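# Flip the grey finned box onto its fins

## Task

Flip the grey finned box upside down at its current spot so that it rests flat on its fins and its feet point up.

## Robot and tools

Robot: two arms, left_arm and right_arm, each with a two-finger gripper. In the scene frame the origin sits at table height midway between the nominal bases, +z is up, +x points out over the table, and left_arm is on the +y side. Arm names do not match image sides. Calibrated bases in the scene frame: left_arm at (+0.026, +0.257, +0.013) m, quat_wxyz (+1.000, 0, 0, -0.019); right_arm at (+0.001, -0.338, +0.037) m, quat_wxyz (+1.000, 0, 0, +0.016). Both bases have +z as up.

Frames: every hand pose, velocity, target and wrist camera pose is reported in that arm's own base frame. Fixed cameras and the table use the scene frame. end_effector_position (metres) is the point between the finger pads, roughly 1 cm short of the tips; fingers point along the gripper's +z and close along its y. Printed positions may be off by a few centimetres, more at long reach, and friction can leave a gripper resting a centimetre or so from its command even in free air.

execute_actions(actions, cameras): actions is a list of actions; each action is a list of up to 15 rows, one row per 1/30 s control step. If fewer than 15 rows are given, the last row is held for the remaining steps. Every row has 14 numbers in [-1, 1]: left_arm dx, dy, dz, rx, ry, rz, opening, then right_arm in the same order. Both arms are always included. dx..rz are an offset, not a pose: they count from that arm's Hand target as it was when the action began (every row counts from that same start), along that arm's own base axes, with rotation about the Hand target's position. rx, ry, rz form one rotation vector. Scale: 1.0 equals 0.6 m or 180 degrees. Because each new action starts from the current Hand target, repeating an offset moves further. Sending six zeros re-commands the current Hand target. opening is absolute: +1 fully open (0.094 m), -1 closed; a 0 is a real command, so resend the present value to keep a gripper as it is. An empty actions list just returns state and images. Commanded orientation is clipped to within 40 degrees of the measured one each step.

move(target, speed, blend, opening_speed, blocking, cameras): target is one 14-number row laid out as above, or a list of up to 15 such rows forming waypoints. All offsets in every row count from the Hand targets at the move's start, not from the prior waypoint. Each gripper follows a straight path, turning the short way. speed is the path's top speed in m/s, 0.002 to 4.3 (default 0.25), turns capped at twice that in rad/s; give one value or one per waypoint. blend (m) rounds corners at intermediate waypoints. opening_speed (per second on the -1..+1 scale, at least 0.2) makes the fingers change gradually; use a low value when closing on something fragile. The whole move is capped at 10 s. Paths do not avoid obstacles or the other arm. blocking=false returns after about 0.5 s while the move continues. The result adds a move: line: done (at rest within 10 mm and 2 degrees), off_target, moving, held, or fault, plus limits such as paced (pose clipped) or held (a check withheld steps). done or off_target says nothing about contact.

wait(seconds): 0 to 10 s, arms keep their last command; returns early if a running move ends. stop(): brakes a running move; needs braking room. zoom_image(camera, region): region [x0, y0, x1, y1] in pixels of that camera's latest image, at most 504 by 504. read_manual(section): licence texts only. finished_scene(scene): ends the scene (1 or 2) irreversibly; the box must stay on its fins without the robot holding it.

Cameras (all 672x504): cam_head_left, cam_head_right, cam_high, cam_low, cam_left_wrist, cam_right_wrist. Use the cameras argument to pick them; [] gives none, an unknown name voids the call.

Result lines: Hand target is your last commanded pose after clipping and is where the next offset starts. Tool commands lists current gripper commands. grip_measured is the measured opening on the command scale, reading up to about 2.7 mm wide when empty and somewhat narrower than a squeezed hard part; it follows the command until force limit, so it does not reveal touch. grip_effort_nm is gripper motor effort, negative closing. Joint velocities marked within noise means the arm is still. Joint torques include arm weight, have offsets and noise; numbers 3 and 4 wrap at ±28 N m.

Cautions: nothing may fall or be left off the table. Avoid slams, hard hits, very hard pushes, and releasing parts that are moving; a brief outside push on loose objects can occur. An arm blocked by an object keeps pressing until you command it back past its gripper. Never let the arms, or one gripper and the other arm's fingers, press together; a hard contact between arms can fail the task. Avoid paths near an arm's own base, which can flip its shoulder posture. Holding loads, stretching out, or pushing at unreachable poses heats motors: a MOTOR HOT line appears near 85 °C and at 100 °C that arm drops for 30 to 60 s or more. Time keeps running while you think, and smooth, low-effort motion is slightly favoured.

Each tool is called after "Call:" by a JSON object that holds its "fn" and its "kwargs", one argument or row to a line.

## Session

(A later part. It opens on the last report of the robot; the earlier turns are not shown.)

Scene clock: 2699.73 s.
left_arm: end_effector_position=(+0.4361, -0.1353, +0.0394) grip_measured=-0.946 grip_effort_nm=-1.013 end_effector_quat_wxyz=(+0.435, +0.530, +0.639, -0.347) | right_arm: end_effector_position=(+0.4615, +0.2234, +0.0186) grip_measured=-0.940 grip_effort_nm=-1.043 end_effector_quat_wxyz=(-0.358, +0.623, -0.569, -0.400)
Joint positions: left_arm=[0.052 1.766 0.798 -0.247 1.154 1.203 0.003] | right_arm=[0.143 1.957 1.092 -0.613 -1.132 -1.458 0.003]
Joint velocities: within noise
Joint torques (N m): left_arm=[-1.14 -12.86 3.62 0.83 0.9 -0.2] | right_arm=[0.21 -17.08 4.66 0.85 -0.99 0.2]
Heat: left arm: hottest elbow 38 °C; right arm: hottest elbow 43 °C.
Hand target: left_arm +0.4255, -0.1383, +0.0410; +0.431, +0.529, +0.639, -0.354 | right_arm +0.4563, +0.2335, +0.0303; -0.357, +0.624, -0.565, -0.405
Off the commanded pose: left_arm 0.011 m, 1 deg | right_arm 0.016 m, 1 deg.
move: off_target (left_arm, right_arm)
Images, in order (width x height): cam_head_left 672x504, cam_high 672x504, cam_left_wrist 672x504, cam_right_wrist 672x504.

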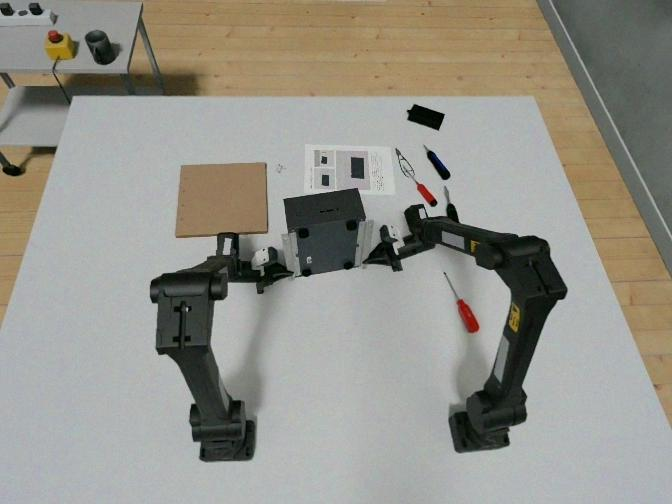

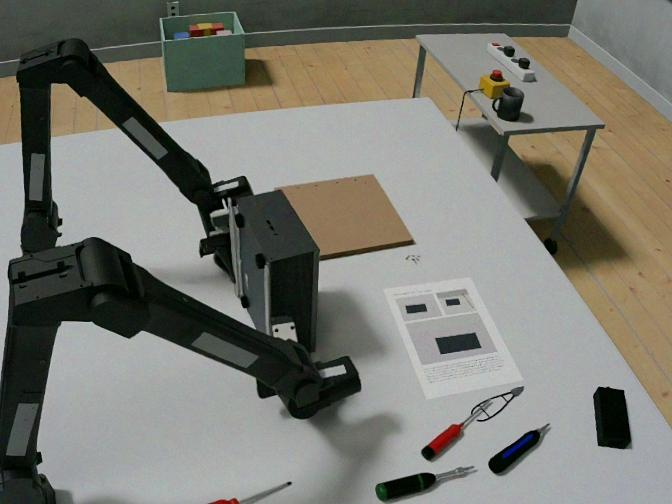

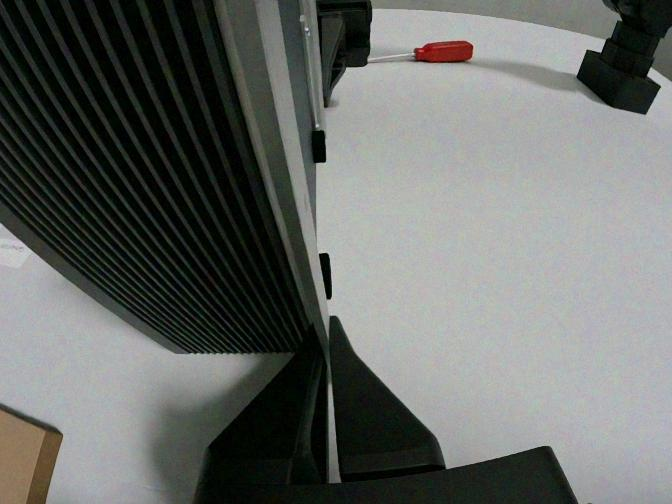

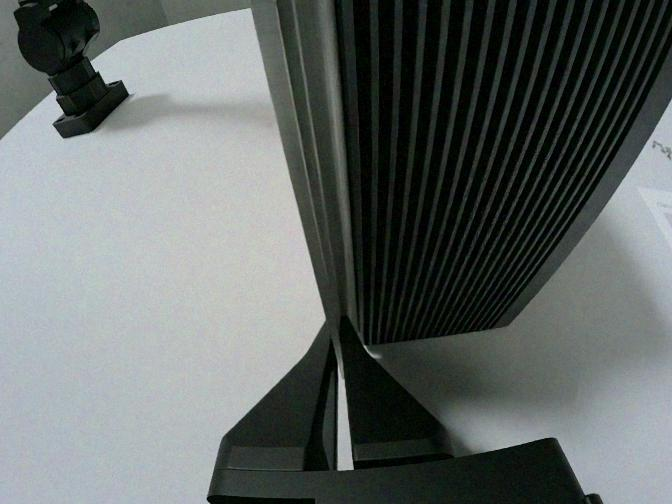

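Call:
{"fn": "move", "kwargs": {
  "target": [-0.17,-0.006,0.004,0,0,0,-1,-0.17,0.0055,0.004,0,0,0,-1],
  "speed": 0.04,
  "cameras": ["cam_head_left","cam_high"]
}}

Scene clock: 2708.83 s.
left_arm: end_effector_position=(+0.3322, -0.1400, +0.0403) grip_measured=-0.946 grip_effort_nm=-1.009 end_effector_quat_wxyz=(+0.431, +0.530, +0.642, -0.348) | right_arm: end_effector_position=(+0.3574, +0.2249, +0.0185) grip_measured=-0.940 grip_effort_nm=-1.043 end_effector_quat_wxyz=(-0.354, +0.621, -0.574, -0.399)
Joint positions: left_arm=[0.053 1.569 0.51 -0.172 1.149 1.211 0.003] | right_arm=[0.188 1.767 0.758 -0.377 -1.116 -1.345 0.003]
Joint velocities: within noise
Joint torques (N m): left_arm=[-0.97 -8.88 3.37 0.87 1.13 -0.19] | right_arm=[1.49 -13.27 4.45 0.7 -1.29 0.25]
Heat: left arm: hottest elbow 38 °C; right arm: hottest elbow 42 °C.
Hand target: left_arm +0.3237, -0.1419, +0.0436; +0.432, +0.529, +0.639, -0.354 | right_arm +0.3543, +0.2368, +0.0326; -0.357, +0.624, -0.565, -0.405
Off the commanded pose: left_arm 0.009 m, 1 deg | right_arm 0.019 m, 1 deg.
move: off_target (right_arm)
Images, in order (width x height): cam_head_left 672x504, cam_high 672x504.

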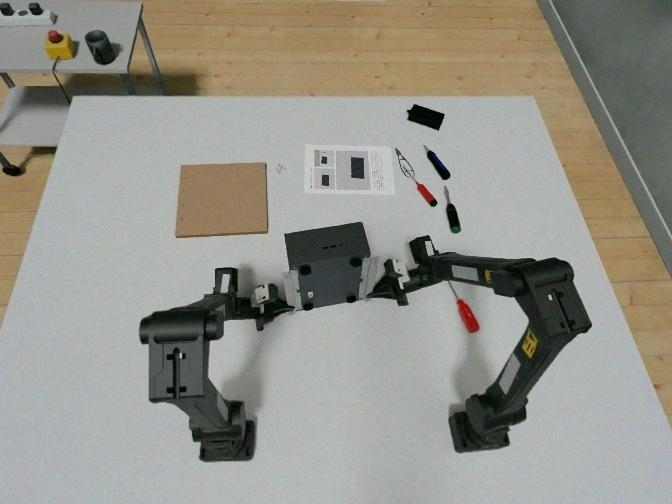

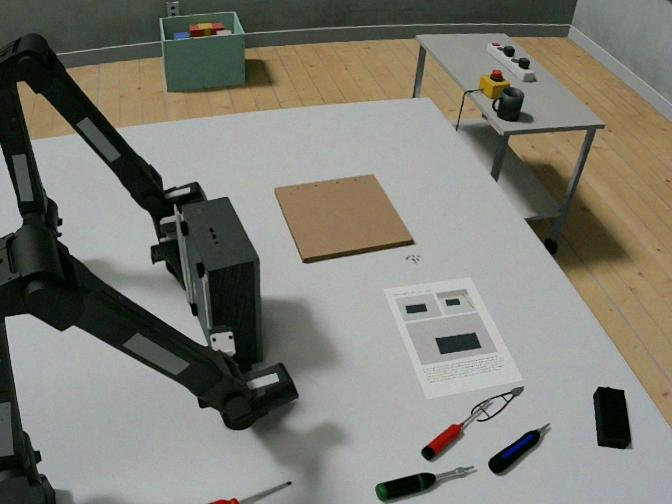

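Call:
{"fn": "move", "kwargs": {
  "target": [-0.12,-0.004,0.004,0,0,0,-1,-0.12,0.004,0.004,0,0,0,-1],
  "speed": 0.04,
  "cameras": ["cam_head_left","cam_high"]
}}

Scene clock: 2720.07 s.
left_arm: end_effector_position=(+0.2592, -0.1420, +0.0424) grip_measured=-0.946 grip_effort_nm=-1.013 end_effector_quat_wxyz=(+0.429, +0.526, +0.646, -0.348) | right_arm: end_effector_position=(+0.2817, +0.2267, +0.0192) grip_measured=-0.940 grip_effort_nm=-1.043 end_effector_quat_wxyz=(-0.347, +0.618, -0.581, -0.400)
Joint positions: left_arm=[0.06 1.393 0.317 -0.163 1.147 1.211 0.003] | right_arm=[0.243 1.625 0.532 -0.199 -1.096 -1.218 0.003]
Joint velocities: within noise
Joint torques (N m): left_arm=[-1.14 -5.95 3.62 0.5 1.28 -0.07] | right_arm=[1.61 -11.46 4.57 1.32 -1.46 0.26]
Heat: left arm: hottest elbow 37 °C; right arm: hottest elbow 42 °C.
Hand target: left_arm +0.2516, -0.1443, +0.0459; +0.432, +0.529, +0.639, -0.354 | right_arm +0.2821, +0.2392, +0.0350; -0.357, +0.624, -0.565, -0.405
Off the commanded pose: left_arm 0.009 m, 1 deg | right_arm 0.020 m, 2 deg.
move: off_target (right_arm)
Images, in order (width x height): cam_head_left 672x504, cam_high 672x504.

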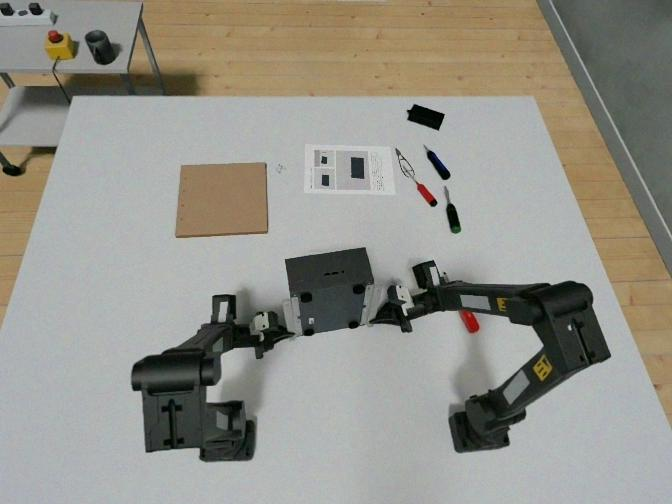

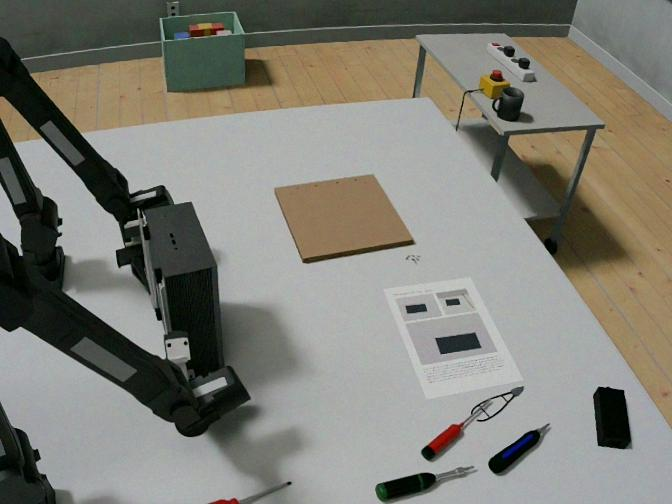

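Call:
{"fn": "move", "kwargs": {
  "target": [-0.092,-0.054,0.004,0,0,0,-1,-0.092,-0.047,0.004,0,0,0,-1],
  "speed": 0.04
}}

Scene clock: 2729.37 s.
left_arm: end_effector_position=(+0.2025, -0.1686, +0.0447) grip_measured=-0.946 grip_effort_nm=-1.009 end_effector_quat_wxyz=(+0.431, +0.520, +0.652, -0.345) | right_arm: end_effector_position=(+0.2228, +0.2053, +0.0202) grip_measured=-0.940 grip_effort_nm=-1.043 end_effector_quat_wxyz=(-0.340, +0.624, -0.580, -0.397)
Joint positions: left_arm=[-0.082 1.181 0.114 0.115 1.072 0.888 0.003] | right_arm=[0.219 1.498 0.385 -0.253 -1.09 -1.3 0.003]
Joint velocities: within noise
Joint torques (N m): left_arm=[-3.6 -2.32 4.67 1.84 0.97 -0.38] | right_arm=[0.09 -8.88 4.51 0.29 -2.33 0]
Heat: left arm: hottest elbow 37 °C; right arm: hottest elbow 42 °C.
Hand target: left_arm +0.1965, -0.1767, +0.0484; +0.432, +0.529, +0.639, -0.354 | right_arm +0.2271, +0.2110, +0.0374; -0.357, +0.624, -0.565, -0.405
Off the commanded pose: left_arm 0.011 m, 2 deg | right_arm 0.019 m, 3 deg.
move: off_target (left_arm, right_arm)

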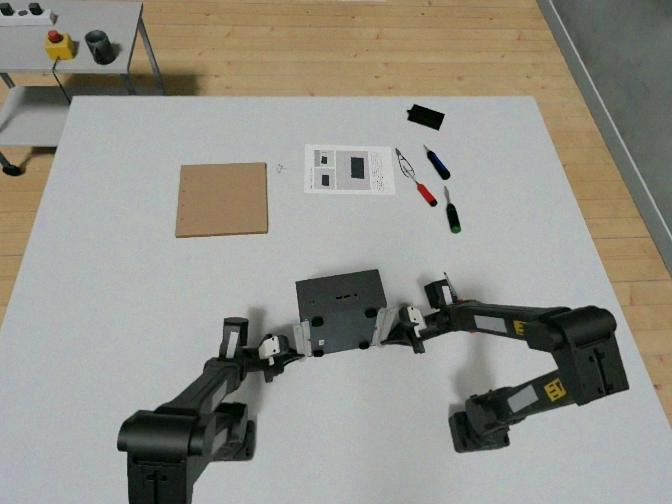

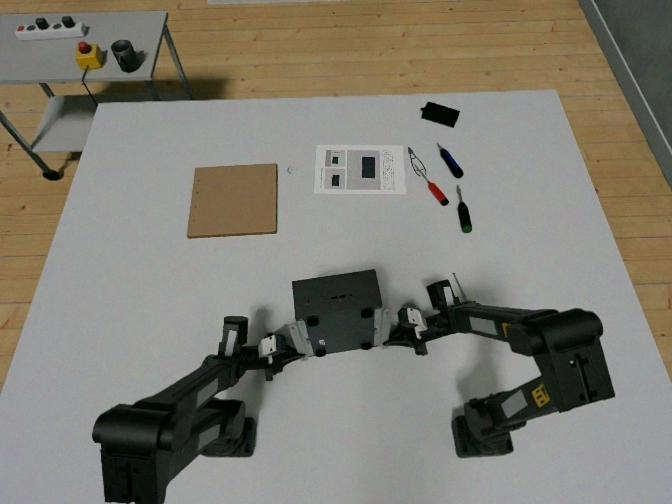

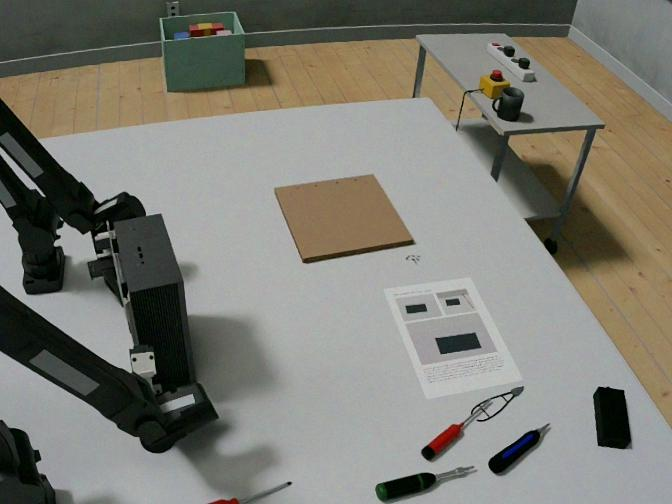

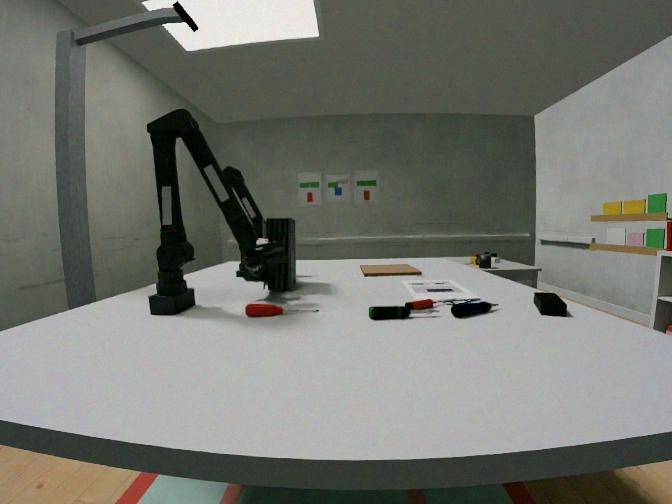

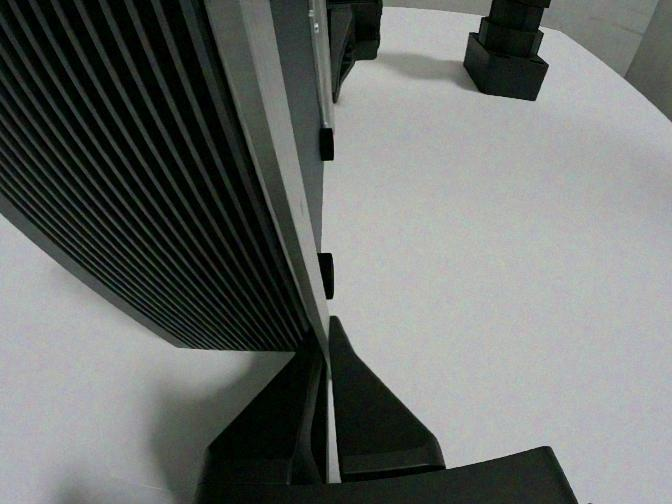

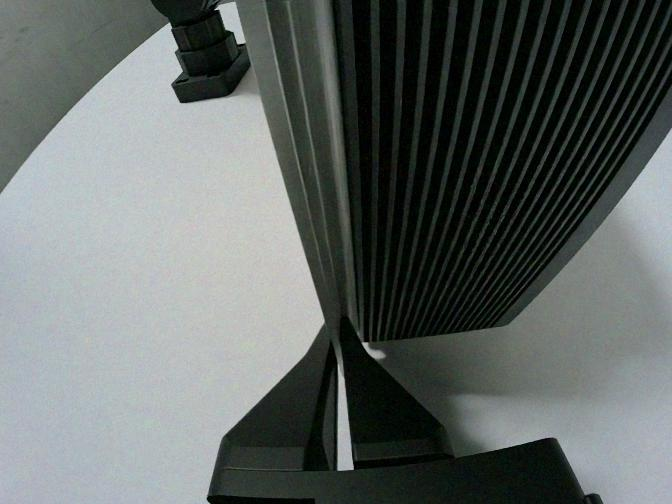

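Call:
{"fn": "move", "kwargs": {
  "target": [0,0,0,0,0,0,-0.5,0,0,0,0,0,0,-0.5],
  "speed": 0.05,
  "opening_speed": 0.3,
  "cameras": ["cam_left_wrist","cam_right_wrist"]
}}

Scene clock: 2788.67 s.
left_arm: end_effector_position=(+0.1914, -0.1723, +0.0424) grip_measured=-0.504 grip_effort_nm=0.183 end_effector_quat_wxyz=(+0.424, +0.522, +0.648, -0.357) | right_arm: end_effector_position=(+0.2217, +0.2078, +0.0317) grip_measured=-0.502 grip_effort_nm=0.071 end_effector_quat_wxyz=(-0.351, +0.621, -0.570, -0.407)
Joint positions: left_arm=[-0.1 1.178 0.098 0.116 1.083 0.884 0.023] | right_arm=[0.219 1.469 0.385 -0.269 -1.124 -1.299 0.023]
Joint velocities: within noise
Joint torques (N m): left_arm=[-2.43 -2.2 5.61 2.15 0.49 -0.34] | right_arm=[-0.21 -6.77 4.68 0.84 -0.88 0.02]
Heat: left arm: hottest elbow 36 °C; right arm: hottest elbow 40 °C.
Hand target: left_arm +0.1964, -0.1768, +0.0484; +0.432, +0.529, +0.639, -0.354 | right_arm +0.2271, +0.2110, +0.0375; -0.357, +0.624, -0.565, -0.405
Off the commanded pose: left_arm 0.009 m, 2 deg | right_arm 0.008 m, 1 deg.
move: done
Images, in order (width x height): cam_left_wrist 672x504, cam_right_wrist 672x504.

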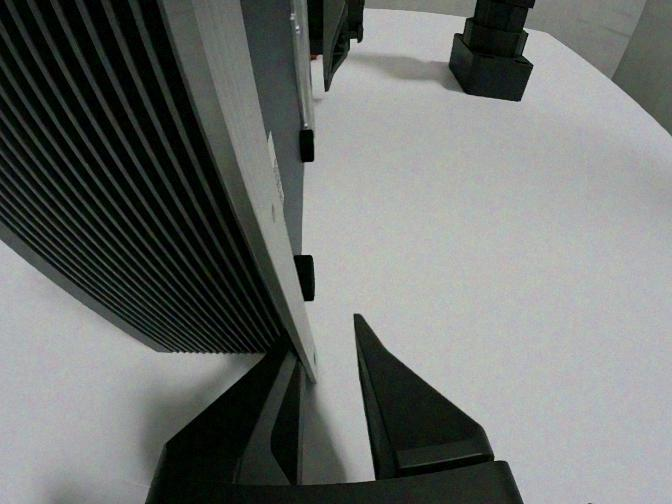

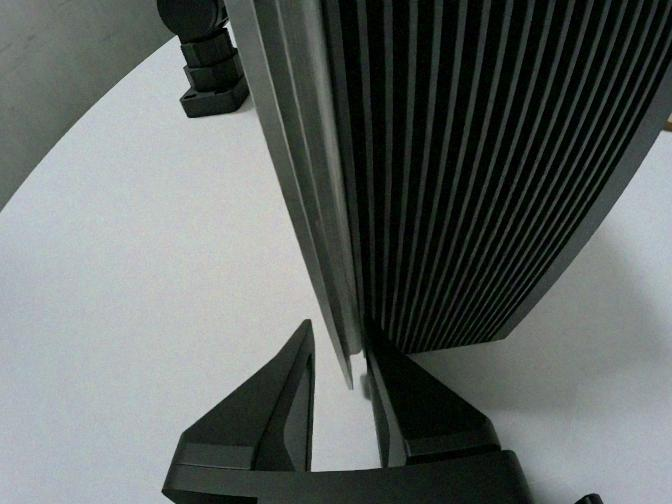

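Call:
{"fn": "move", "kwargs": {
  "target": [-0.0083,0.0767,0.0283,0,0,0,-0.5,0.008,-0.075,0.035,0,0,0,-0.5],
  "speed": 0.06,
  "cameras": ["cam_left_wrist","cam_right_wrist"]
}}

Scene clock: 2795.20 s.
left_arm: end_effector_position=(+0.1790, -0.1342, +0.0594) grip_measured=-0.502 grip_effort_nm=0.134 end_effector_quat_wxyz=(+0.425, +0.527, +0.643, -0.360) | right_arm: end_effector_position=(+0.2178, +0.1686, +0.0545) grip_measured=-0.501 grip_effort_nm=0.051 end_effector_quat_wxyz=(-0.349, +0.623, -0.566, -0.413)
Joint positions: left_arm=[0.15 1.099 0.195 -0.59 1.179 1.472 0.023] | right_arm=[0.059 1.43 0.456 -0.755 -1.136 -1.709 0.023]
Joint velocities: within noise
Joint torques (N m): left_arm=[0.15 0.38 7.9 0.31 0.86 -0.1] | right_arm=[-2.26 -4.54 6.34 -0.02 -0.73 -0.13]
Heat: left arm: hottest elbow 36 °C; right arm: hottest elbow 40 °C.
Hand target: left_arm +0.1914, -0.1307, +0.0653; +0.431, +0.529, +0.639, -0.354 | right_arm +0.2319, +0.1659, +0.0584; -0.357, +0.624, -0.565, -0.405
Off the commanded pose: left_arm 0.014 m, 1 deg | right_arm 0.015 m, 1 deg.
move: off_target (left_arm, right_arm)
Images, in order (width x height): cam_left_wrist 672x504, cam_right_wrist 672x504.

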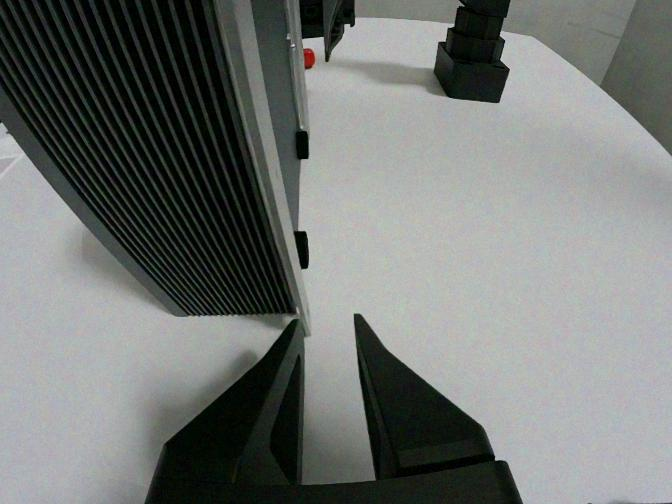

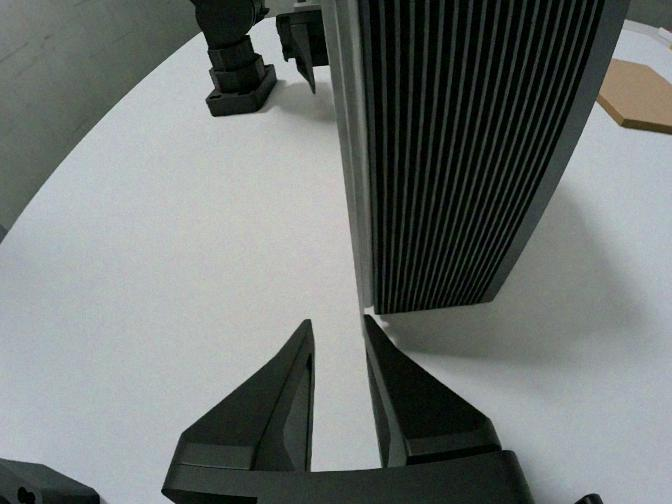

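Call:
{"fn": "move", "kwargs": {
  "target": [
    [-0.014,0.051,0.0245,0,0,0,-0.5,0,-0.0515,0.036,0,0,0,-0.5],
    [-0.004,0.0345,0.2328,-0.1205,-0.0241,0.0102,-0.5,-0.0058,-0.0338,0.2193,0.1368,0.01,-0.0048,-0.5]
  ],
  "speed": 0.08
}}

Scene clock: 2829.27 s.
left_arm: end_effector_position=(+0.1819, -0.1158, +0.1927) grip_measured=-0.502 grip_effort_nm=0.134 end_effector_quat_wxyz=(+0.541, +0.414, +0.602, -0.416) | right_arm: end_effector_position=(+0.2208, +0.1509, +0.1821) grip_measured=-0.501 grip_effort_nm=0.056 end_effector_quat_wxyz=(+0.471, -0.507, +0.542, +0.477)
Joint positions: left_arm=[0.355 0.959 0.368 -1.542 1.491 2.081 0.023] | right_arm=[-0.09 1.25 0.539 -1.417 -1.452 -2.091 0.023]
Joint velocities: within noise
Joint torques (N m): left_arm=[-0.44 -0.91 9.26 -0.66 0.75 -0.07] | right_arm=[-1.61 -4.54 6.84 -0.62 -0.83 -0.12]
Heat: left arm: hottest elbow 38 °C; right arm: hottest elbow 42 °C.
Hand target: left_arm +0.1891, -0.1099, +0.2050; +0.553, +0.441, +0.553, -0.440 | right_arm +0.2284, +0.1457, +0.1900; +0.476, -0.523, +0.476, +0.523
Off the commanded pose: left_arm 0.015 m, 7 deg | right_arm 0.012 m, 9 deg.
joint sent to its limit (left arm) — joint 6 (wrist roll), upper limit. The joint targets are off in orientation, not in position.
joint sent to its limit (right arm) — joint 6 (wrist roll), lower limit. The joint targets are off in orientation, not in position.
move: off_target (left_arm, right_arm)

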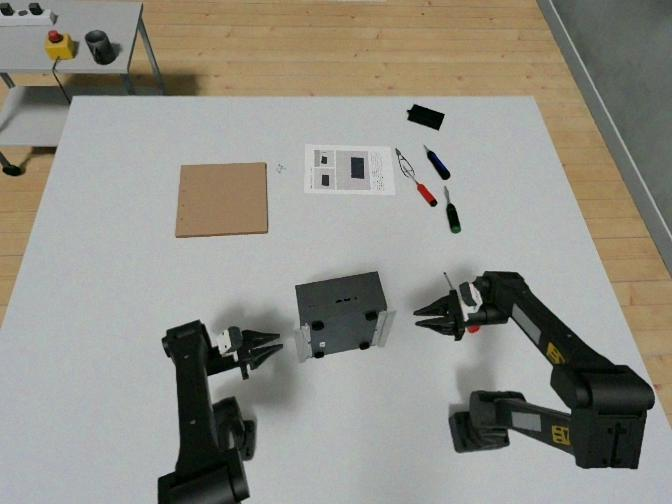

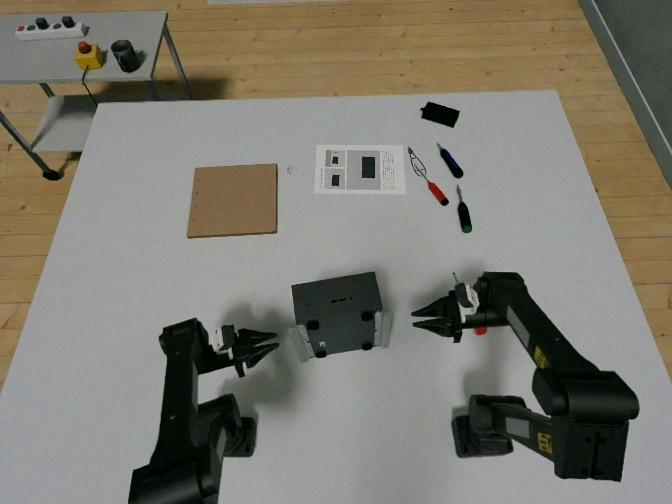

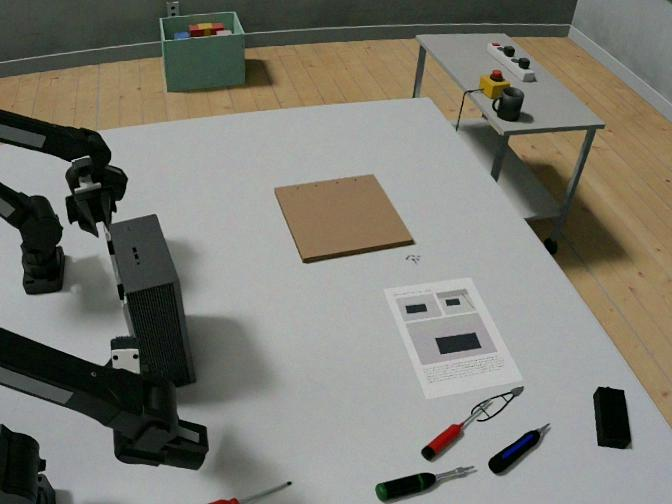

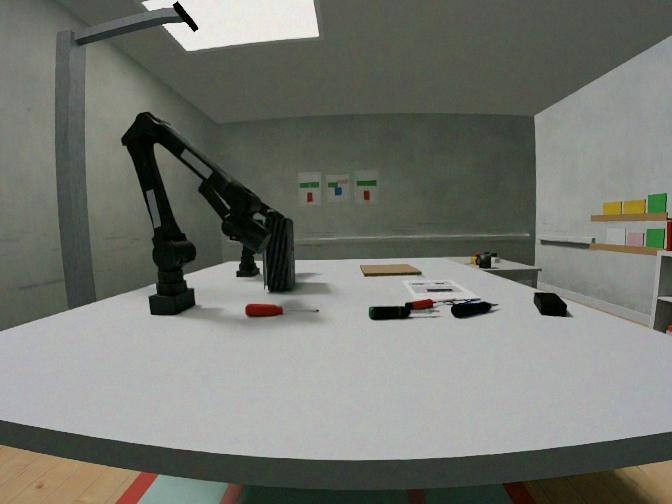

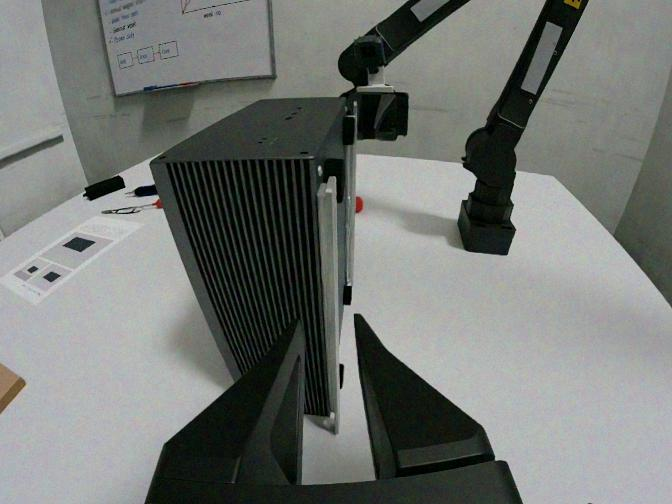

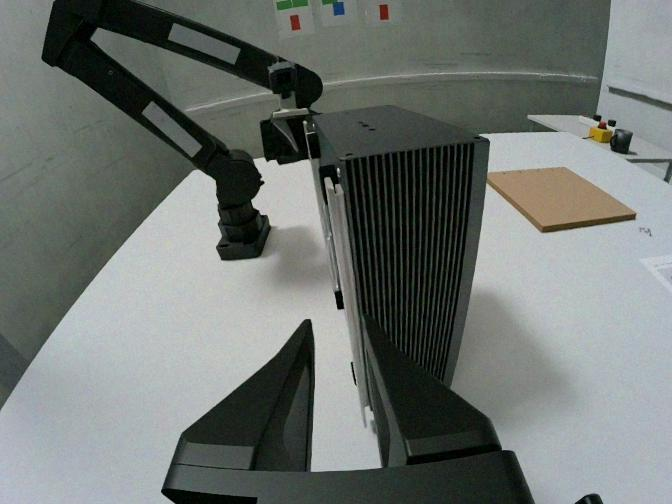

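Call:
{"fn": "move", "kwargs": {
  "target": [0.0078,-0.0335,-0.055,0.0542,0.0108,-0.0046,-0.5,-0.0032,0.0338,-0.055,-0.0575,-0.0042,0.002,-0.5],
  "speed": 0.06,
  "cameras": ["cam_left_wrist","cam_right_wrist"]
}}

Scene clock: 2857.43 s.
left_arm: end_effector_position=(+0.1942, -0.1281, +0.1707) grip_measured=-0.502 grip_effort_nm=0.129 end_effector_quat_wxyz=(+0.501, +0.478, +0.597, -0.406) | right_arm: end_effector_position=(+0.2160, +0.1629, +0.1528) grip_measured=-0.501 grip_effort_nm=0.061 end_effector_quat_wxyz=(-0.423, +0.553, -0.530, -0.483)
Joint positions: left_arm=[0.235 0.918 0.368 -1.141 1.4 1.686 0.023] | right_arm=[-0.023 1.333 0.552 -1.345 -1.364 -2.091 0.023]
Joint velocities: within noise
Joint torques (N m): left_arm=[-1.67 -1.14 7.23 0.79 0.63 -0.35] | right_arm=[0.79 -3.96 7.3 -0.01 -0.5 -0.15]
Heat: left arm: hottest elbow 39 °C; right arm: hottest elbow 43 °C.
Hand target: left_arm +0.1937, -0.1301, +0.1720; +0.501, +0.483, +0.595, -0.403 | right_arm +0.2264, +0.1659, +0.1570; -0.428, +0.568, -0.516, -0.476
Off the commanded pose: left_arm 0.002 m, 1 deg | right_arm 0.012 m, 3 deg.
joint sent to its limit (right arm) — joint 6 (wrist roll), lower limit. The joint targets still meet the commanded pose.
move: off_target (right_arm)
Images, in order (width x height): cam_left_wrist 672x504, cam_right_wrist 672x504.

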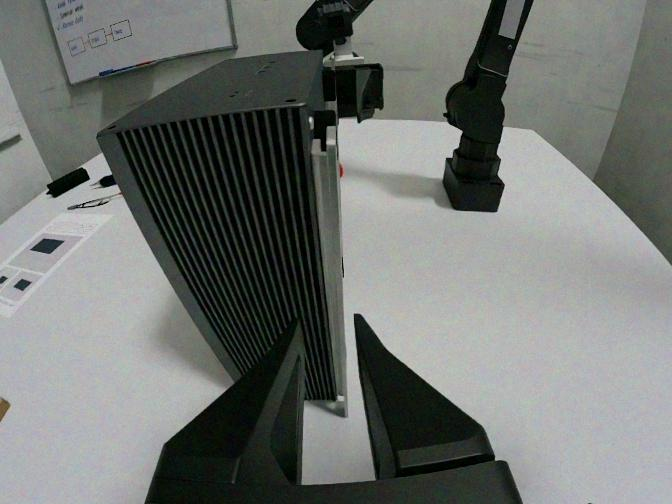

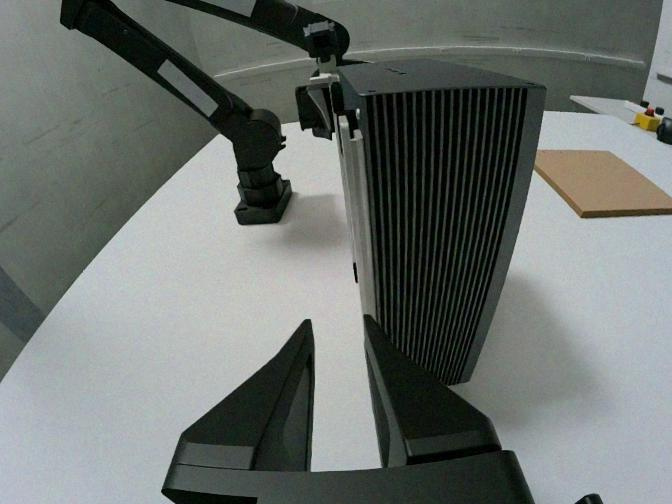

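Call:
{"fn": "move", "kwargs": {
  "target": [0.0005,-0.024,-0.0043,0,0,0,-0.5,0.02,0.03,-0.0043,0,0,0,-0.5],
  "speed": 0.05,
  "cameras": ["cam_left_wrist","cam_right_wrist"]
}}

Scene clock: 2866.40 s.
left_arm: end_effector_position=(+0.1958, -0.1421, +0.1695) grip_measured=-0.502 grip_effort_nm=0.134 end_effector_quat_wxyz=(+0.500, +0.480, +0.596, -0.405) | right_arm: end_effector_position=(+0.2361, +0.1800, +0.1491) grip_measured=-0.501 grip_effort_nm=0.061 end_effector_quat_wxyz=(-0.425, +0.560, -0.525, -0.480)
Joint positions: left_arm=[0.148 0.766 0.295 -0.746 1.386 1.209 0.023] | right_arm=[0.048 1.318 0.56 -1.058 -1.386 -1.793 0.023]
Joint velocities: within noise
Joint torques (N m): left_arm=[-1.79 -0.26 7.65 1.59 0.6 -0.36] | right_arm=[1.38 -6.24 6.22 0.49 -0.79 0.08]
Heat: left arm: hottest elbow 39 °C; right arm: hottest elbow 43 °C.
Hand target: left_arm +0.1941, -0.1444, +0.1694; +0.501, +0.483, +0.595, -0.403 | right_arm +0.2385, +0.1840, +0.1544; -0.428, +0.568, -0.516, -0.476
Off the commanded pose: left_arm 0.003 m, 0 deg | right_arm 0.007 m, 1 deg.
move: done
Images, in order (width x height): cam_left_wrist 672x504, cam_right_wrist 672x504.

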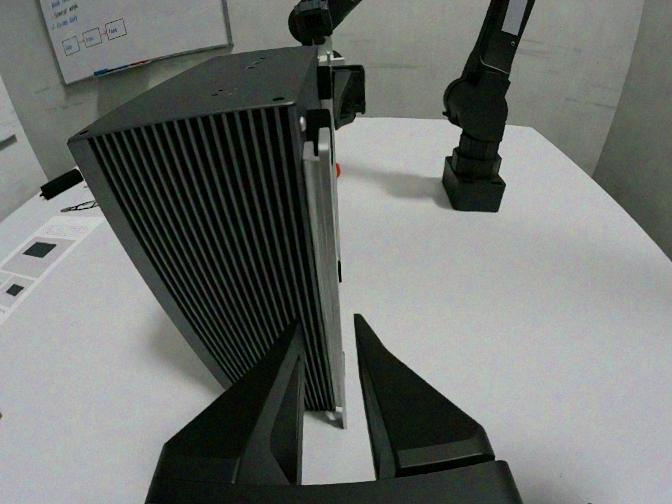

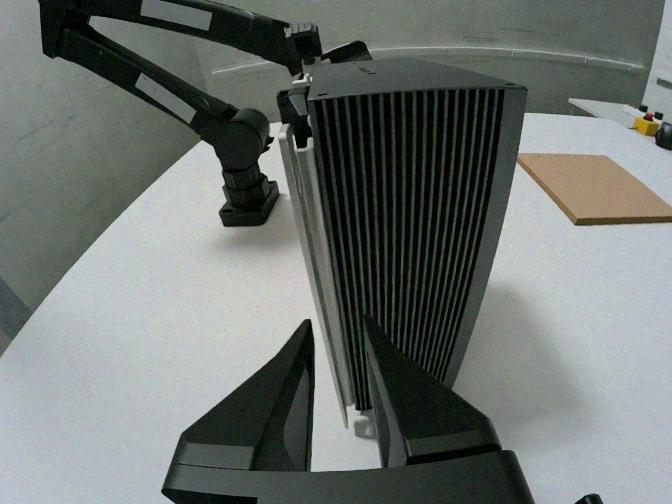

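Call:
{"fn": "move", "kwargs": {
  "target": [0.004,-0.0224,-0.004,0,0,0,-0.5,-0.0155,0.028,-0.004,0,0,0,-0.5],
  "speed": 0.05,
  "cameras": ["cam_left_wrist","cam_right_wrist"]
}}

Scene clock: 2874.77 s.
left_arm: end_effector_position=(+0.1980, -0.1559, +0.1664) grip_measured=-0.502 grip_effort_nm=0.134 end_effector_quat_wxyz=(+0.499, +0.480, +0.598, -0.404) | right_arm: end_effector_position=(+0.2308, +0.1971, +0.1498) grip_measured=-0.501 grip_effort_nm=0.051 end_effector_quat_wxyz=(-0.428, +0.563, -0.522, -0.478)
Joint positions: left_arm=[0.062 0.691 0.226 -0.403 1.339 0.85 0.023] | right_arm=[0.117 1.219 0.485 -0.705 -1.391 -1.418 0.023]
Joint velocities: within noise
Joint torques (N m): left_arm=[-1.73 0.21 7.99 2.04 0.48 -0.31] | right_arm=[0.15 -5.48 5.87 1.09 -0.64 0.04]
Heat: left arm: hottest elbow 39 °C; right arm: hottest elbow 42 °C.
Hand target: left_arm +0.1964, -0.1580, +0.1671; +0.501, +0.483, +0.595, -0.403 | right_arm +0.2292, +0.2007, +0.1520; -0.428, +0.568, -0.516, -0.476
Off the commanded pose: left_arm 0.003 m, 1 deg | right_arm 0.005 m, 1 deg.
move: done
Images, in order (width x height): cam_left_wrist 672x504, cam_right_wrist 672x504.

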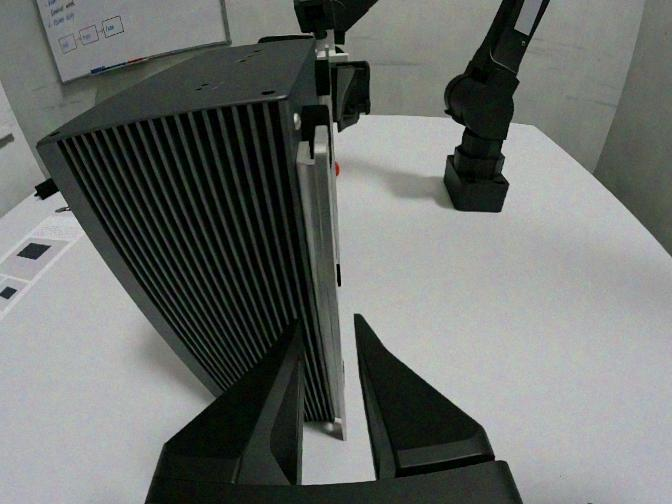

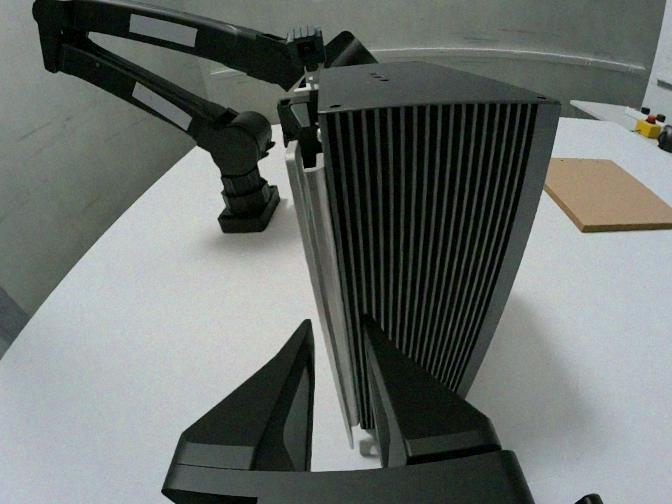

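Call:
{"fn": "move", "kwargs": {
  "target": [0.004,-0.021,-0.0037,0,0,0,-0.5,-0.0105,0.021,-0.004,0,0,0,-0.5],
  "speed": 0.04,
  "cameras": ["cam_left_wrist","cam_right_wrist"]
}}

Scene clock: 2882.53 s.
left_arm: end_effector_position=(+0.2006, -0.1670, +0.1646) grip_measured=-0.502 grip_effort_nm=0.129 end_effector_quat_wxyz=(+0.501, +0.479, +0.598, -0.404) | right_arm: end_effector_position=(+0.2244, +0.2096, +0.1470) grip_measured=-0.501 grip_effort_nm=0.061 end_effector_quat_wxyz=(-0.426, +0.563, -0.522, -0.478)
Joint positions: left_arm=[-0.007 0.679 0.186 -0.176 1.288 0.647 0.023] | right_arm=[0.172 1.164 0.418 -0.423 -1.375 -1.142 0.023]
Joint velocities: within noise
Joint torques (N m): left_arm=[-2.43 0.67 8.06 2.33 0.09 -0.32] | right_arm=[0.56 -4.72 6.31 1.48 -0.56 0.1]
Heat: left arm: hottest elbow 39 °C; right arm: hottest elbow 42 °C.
Hand target: left_arm +0.1988, -0.1705, +0.1648; +0.500, +0.483, +0.595, -0.403 | right_arm +0.2229, +0.2133, +0.1497; -0.428, +0.568, -0.516, -0.476
Off the commanded pose: left_arm 0.004 m, 1 deg | right_arm 0.005 m, 1 deg.
move: done
Images, in order (width x height): cam_left_wrist 672x504, cam_right_wrist 672x504.

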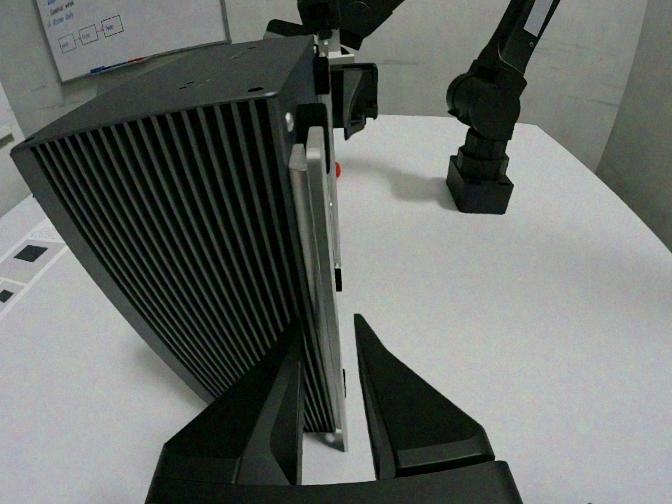

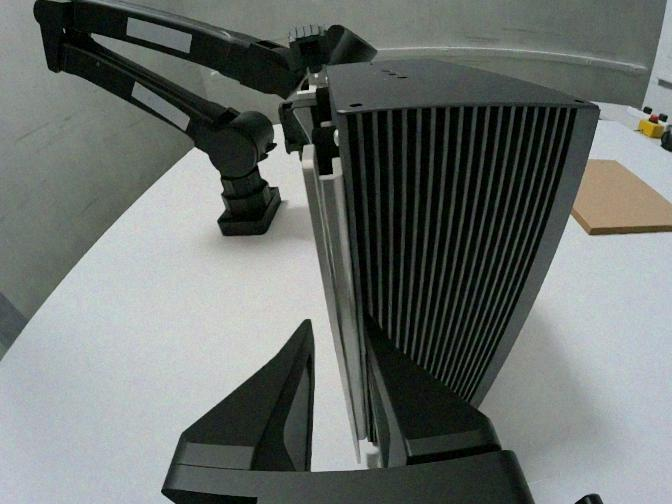

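Call:
{"fn": "move", "kwargs": {
  "target": [0,0,0,0,0,0,-1,0,0,0,0,0,0,-1],
  "speed": 0.04,
  "opening_speed": 0.2
}}

Scene clock: 2888.20 s.
left_arm: end_effector_position=(+0.1997, -0.1676, +0.1631) grip_measured=-0.936 grip_effort_nm=-0.969 end_effector_quat_wxyz=(+0.500, +0.478, +0.599, -0.404) | right_arm: end_effector_position=(+0.2246, +0.2098, +0.1470) grip_measured=-0.938 grip_effort_nm=-1.033 end_effector_quat_wxyz=(-0.428, +0.563, -0.522, -0.476)
Joint positions: left_arm=[-0.012 0.676 0.181 -0.168 1.283 0.638 0.003] | right_arm=[0.173 1.161 0.414 -0.405 -1.373 -1.129 0.003]
Joint velocities: within noise
Joint torques (N m): left_arm=[-1.96 0.79 8.39 2.25 0.28 -0.32] | right_arm=[0.03 -4.13 6.24 1.55 -0.66 0.05]
Heat: left arm: hottest elbow 40 °C; right arm: hottest elbow 42 °C.
Hand target: left_arm +0.1988, -0.1705, +0.1647; +0.501, +0.483, +0.595, -0.403 | right_arm +0.2228, +0.2134, +0.1496; -0.428, +0.568, -0.516, -0.476
Off the commanded pose: left_arm 0.003 m, 1 deg | right_arm 0.005 m, 1 deg.
move: done

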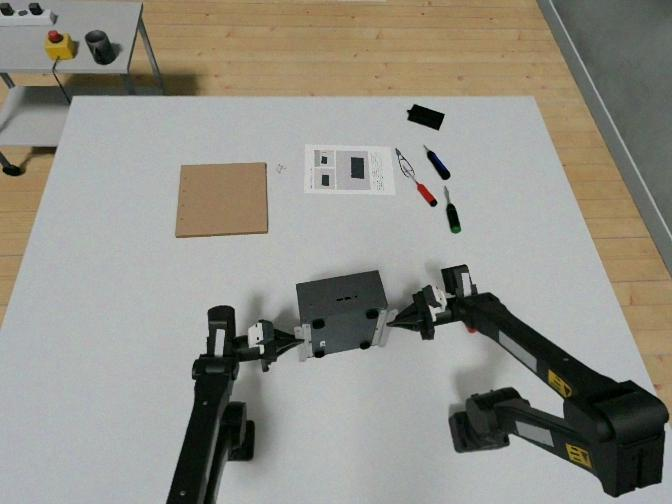

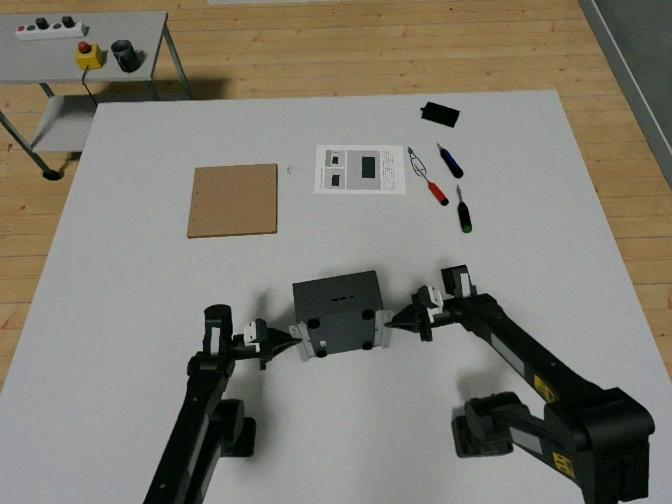

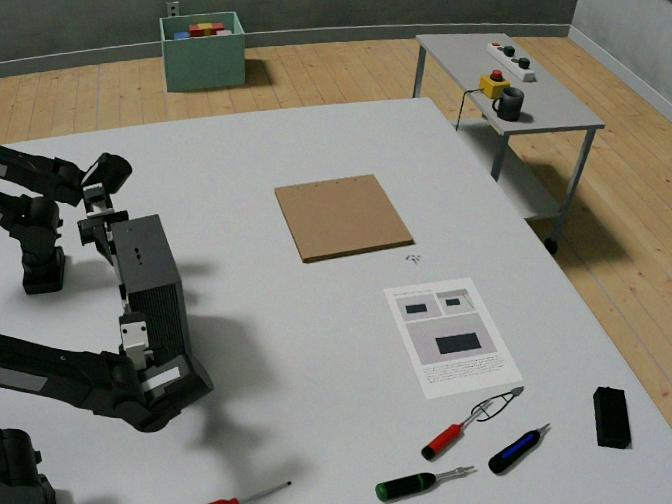

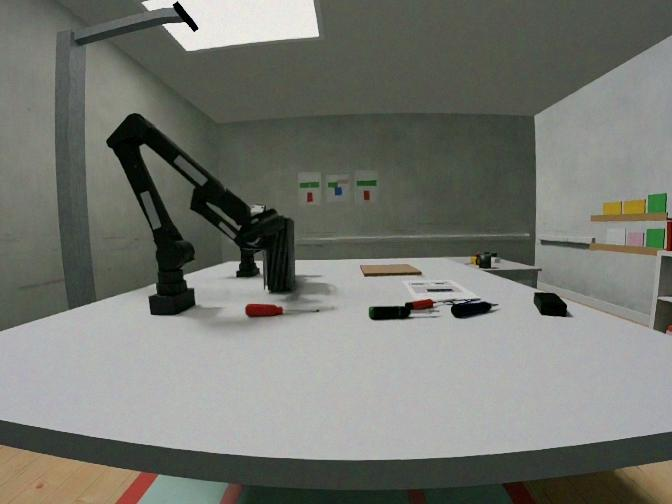

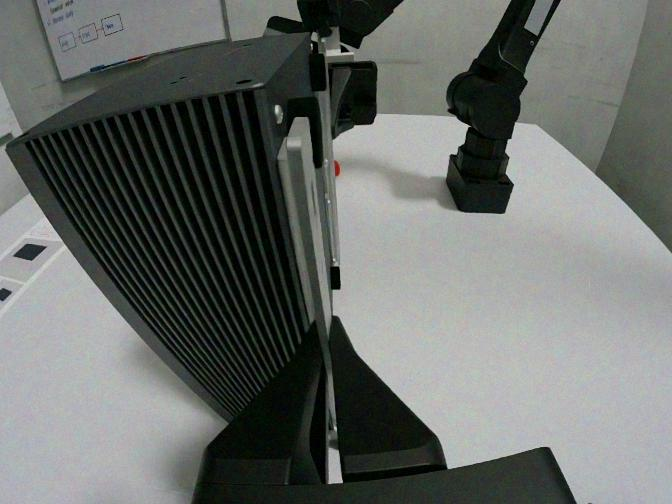

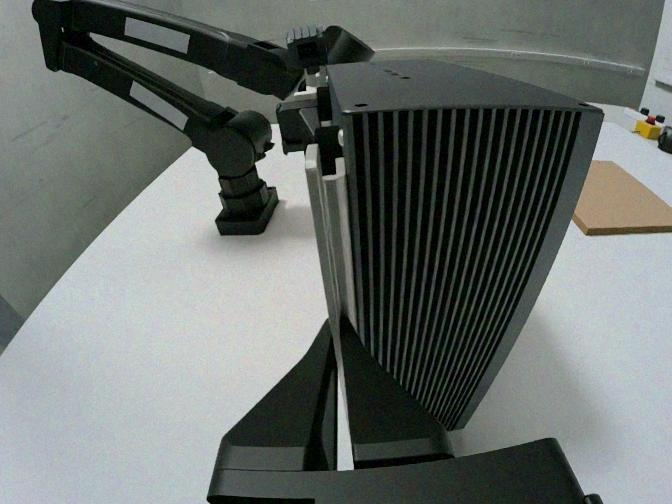

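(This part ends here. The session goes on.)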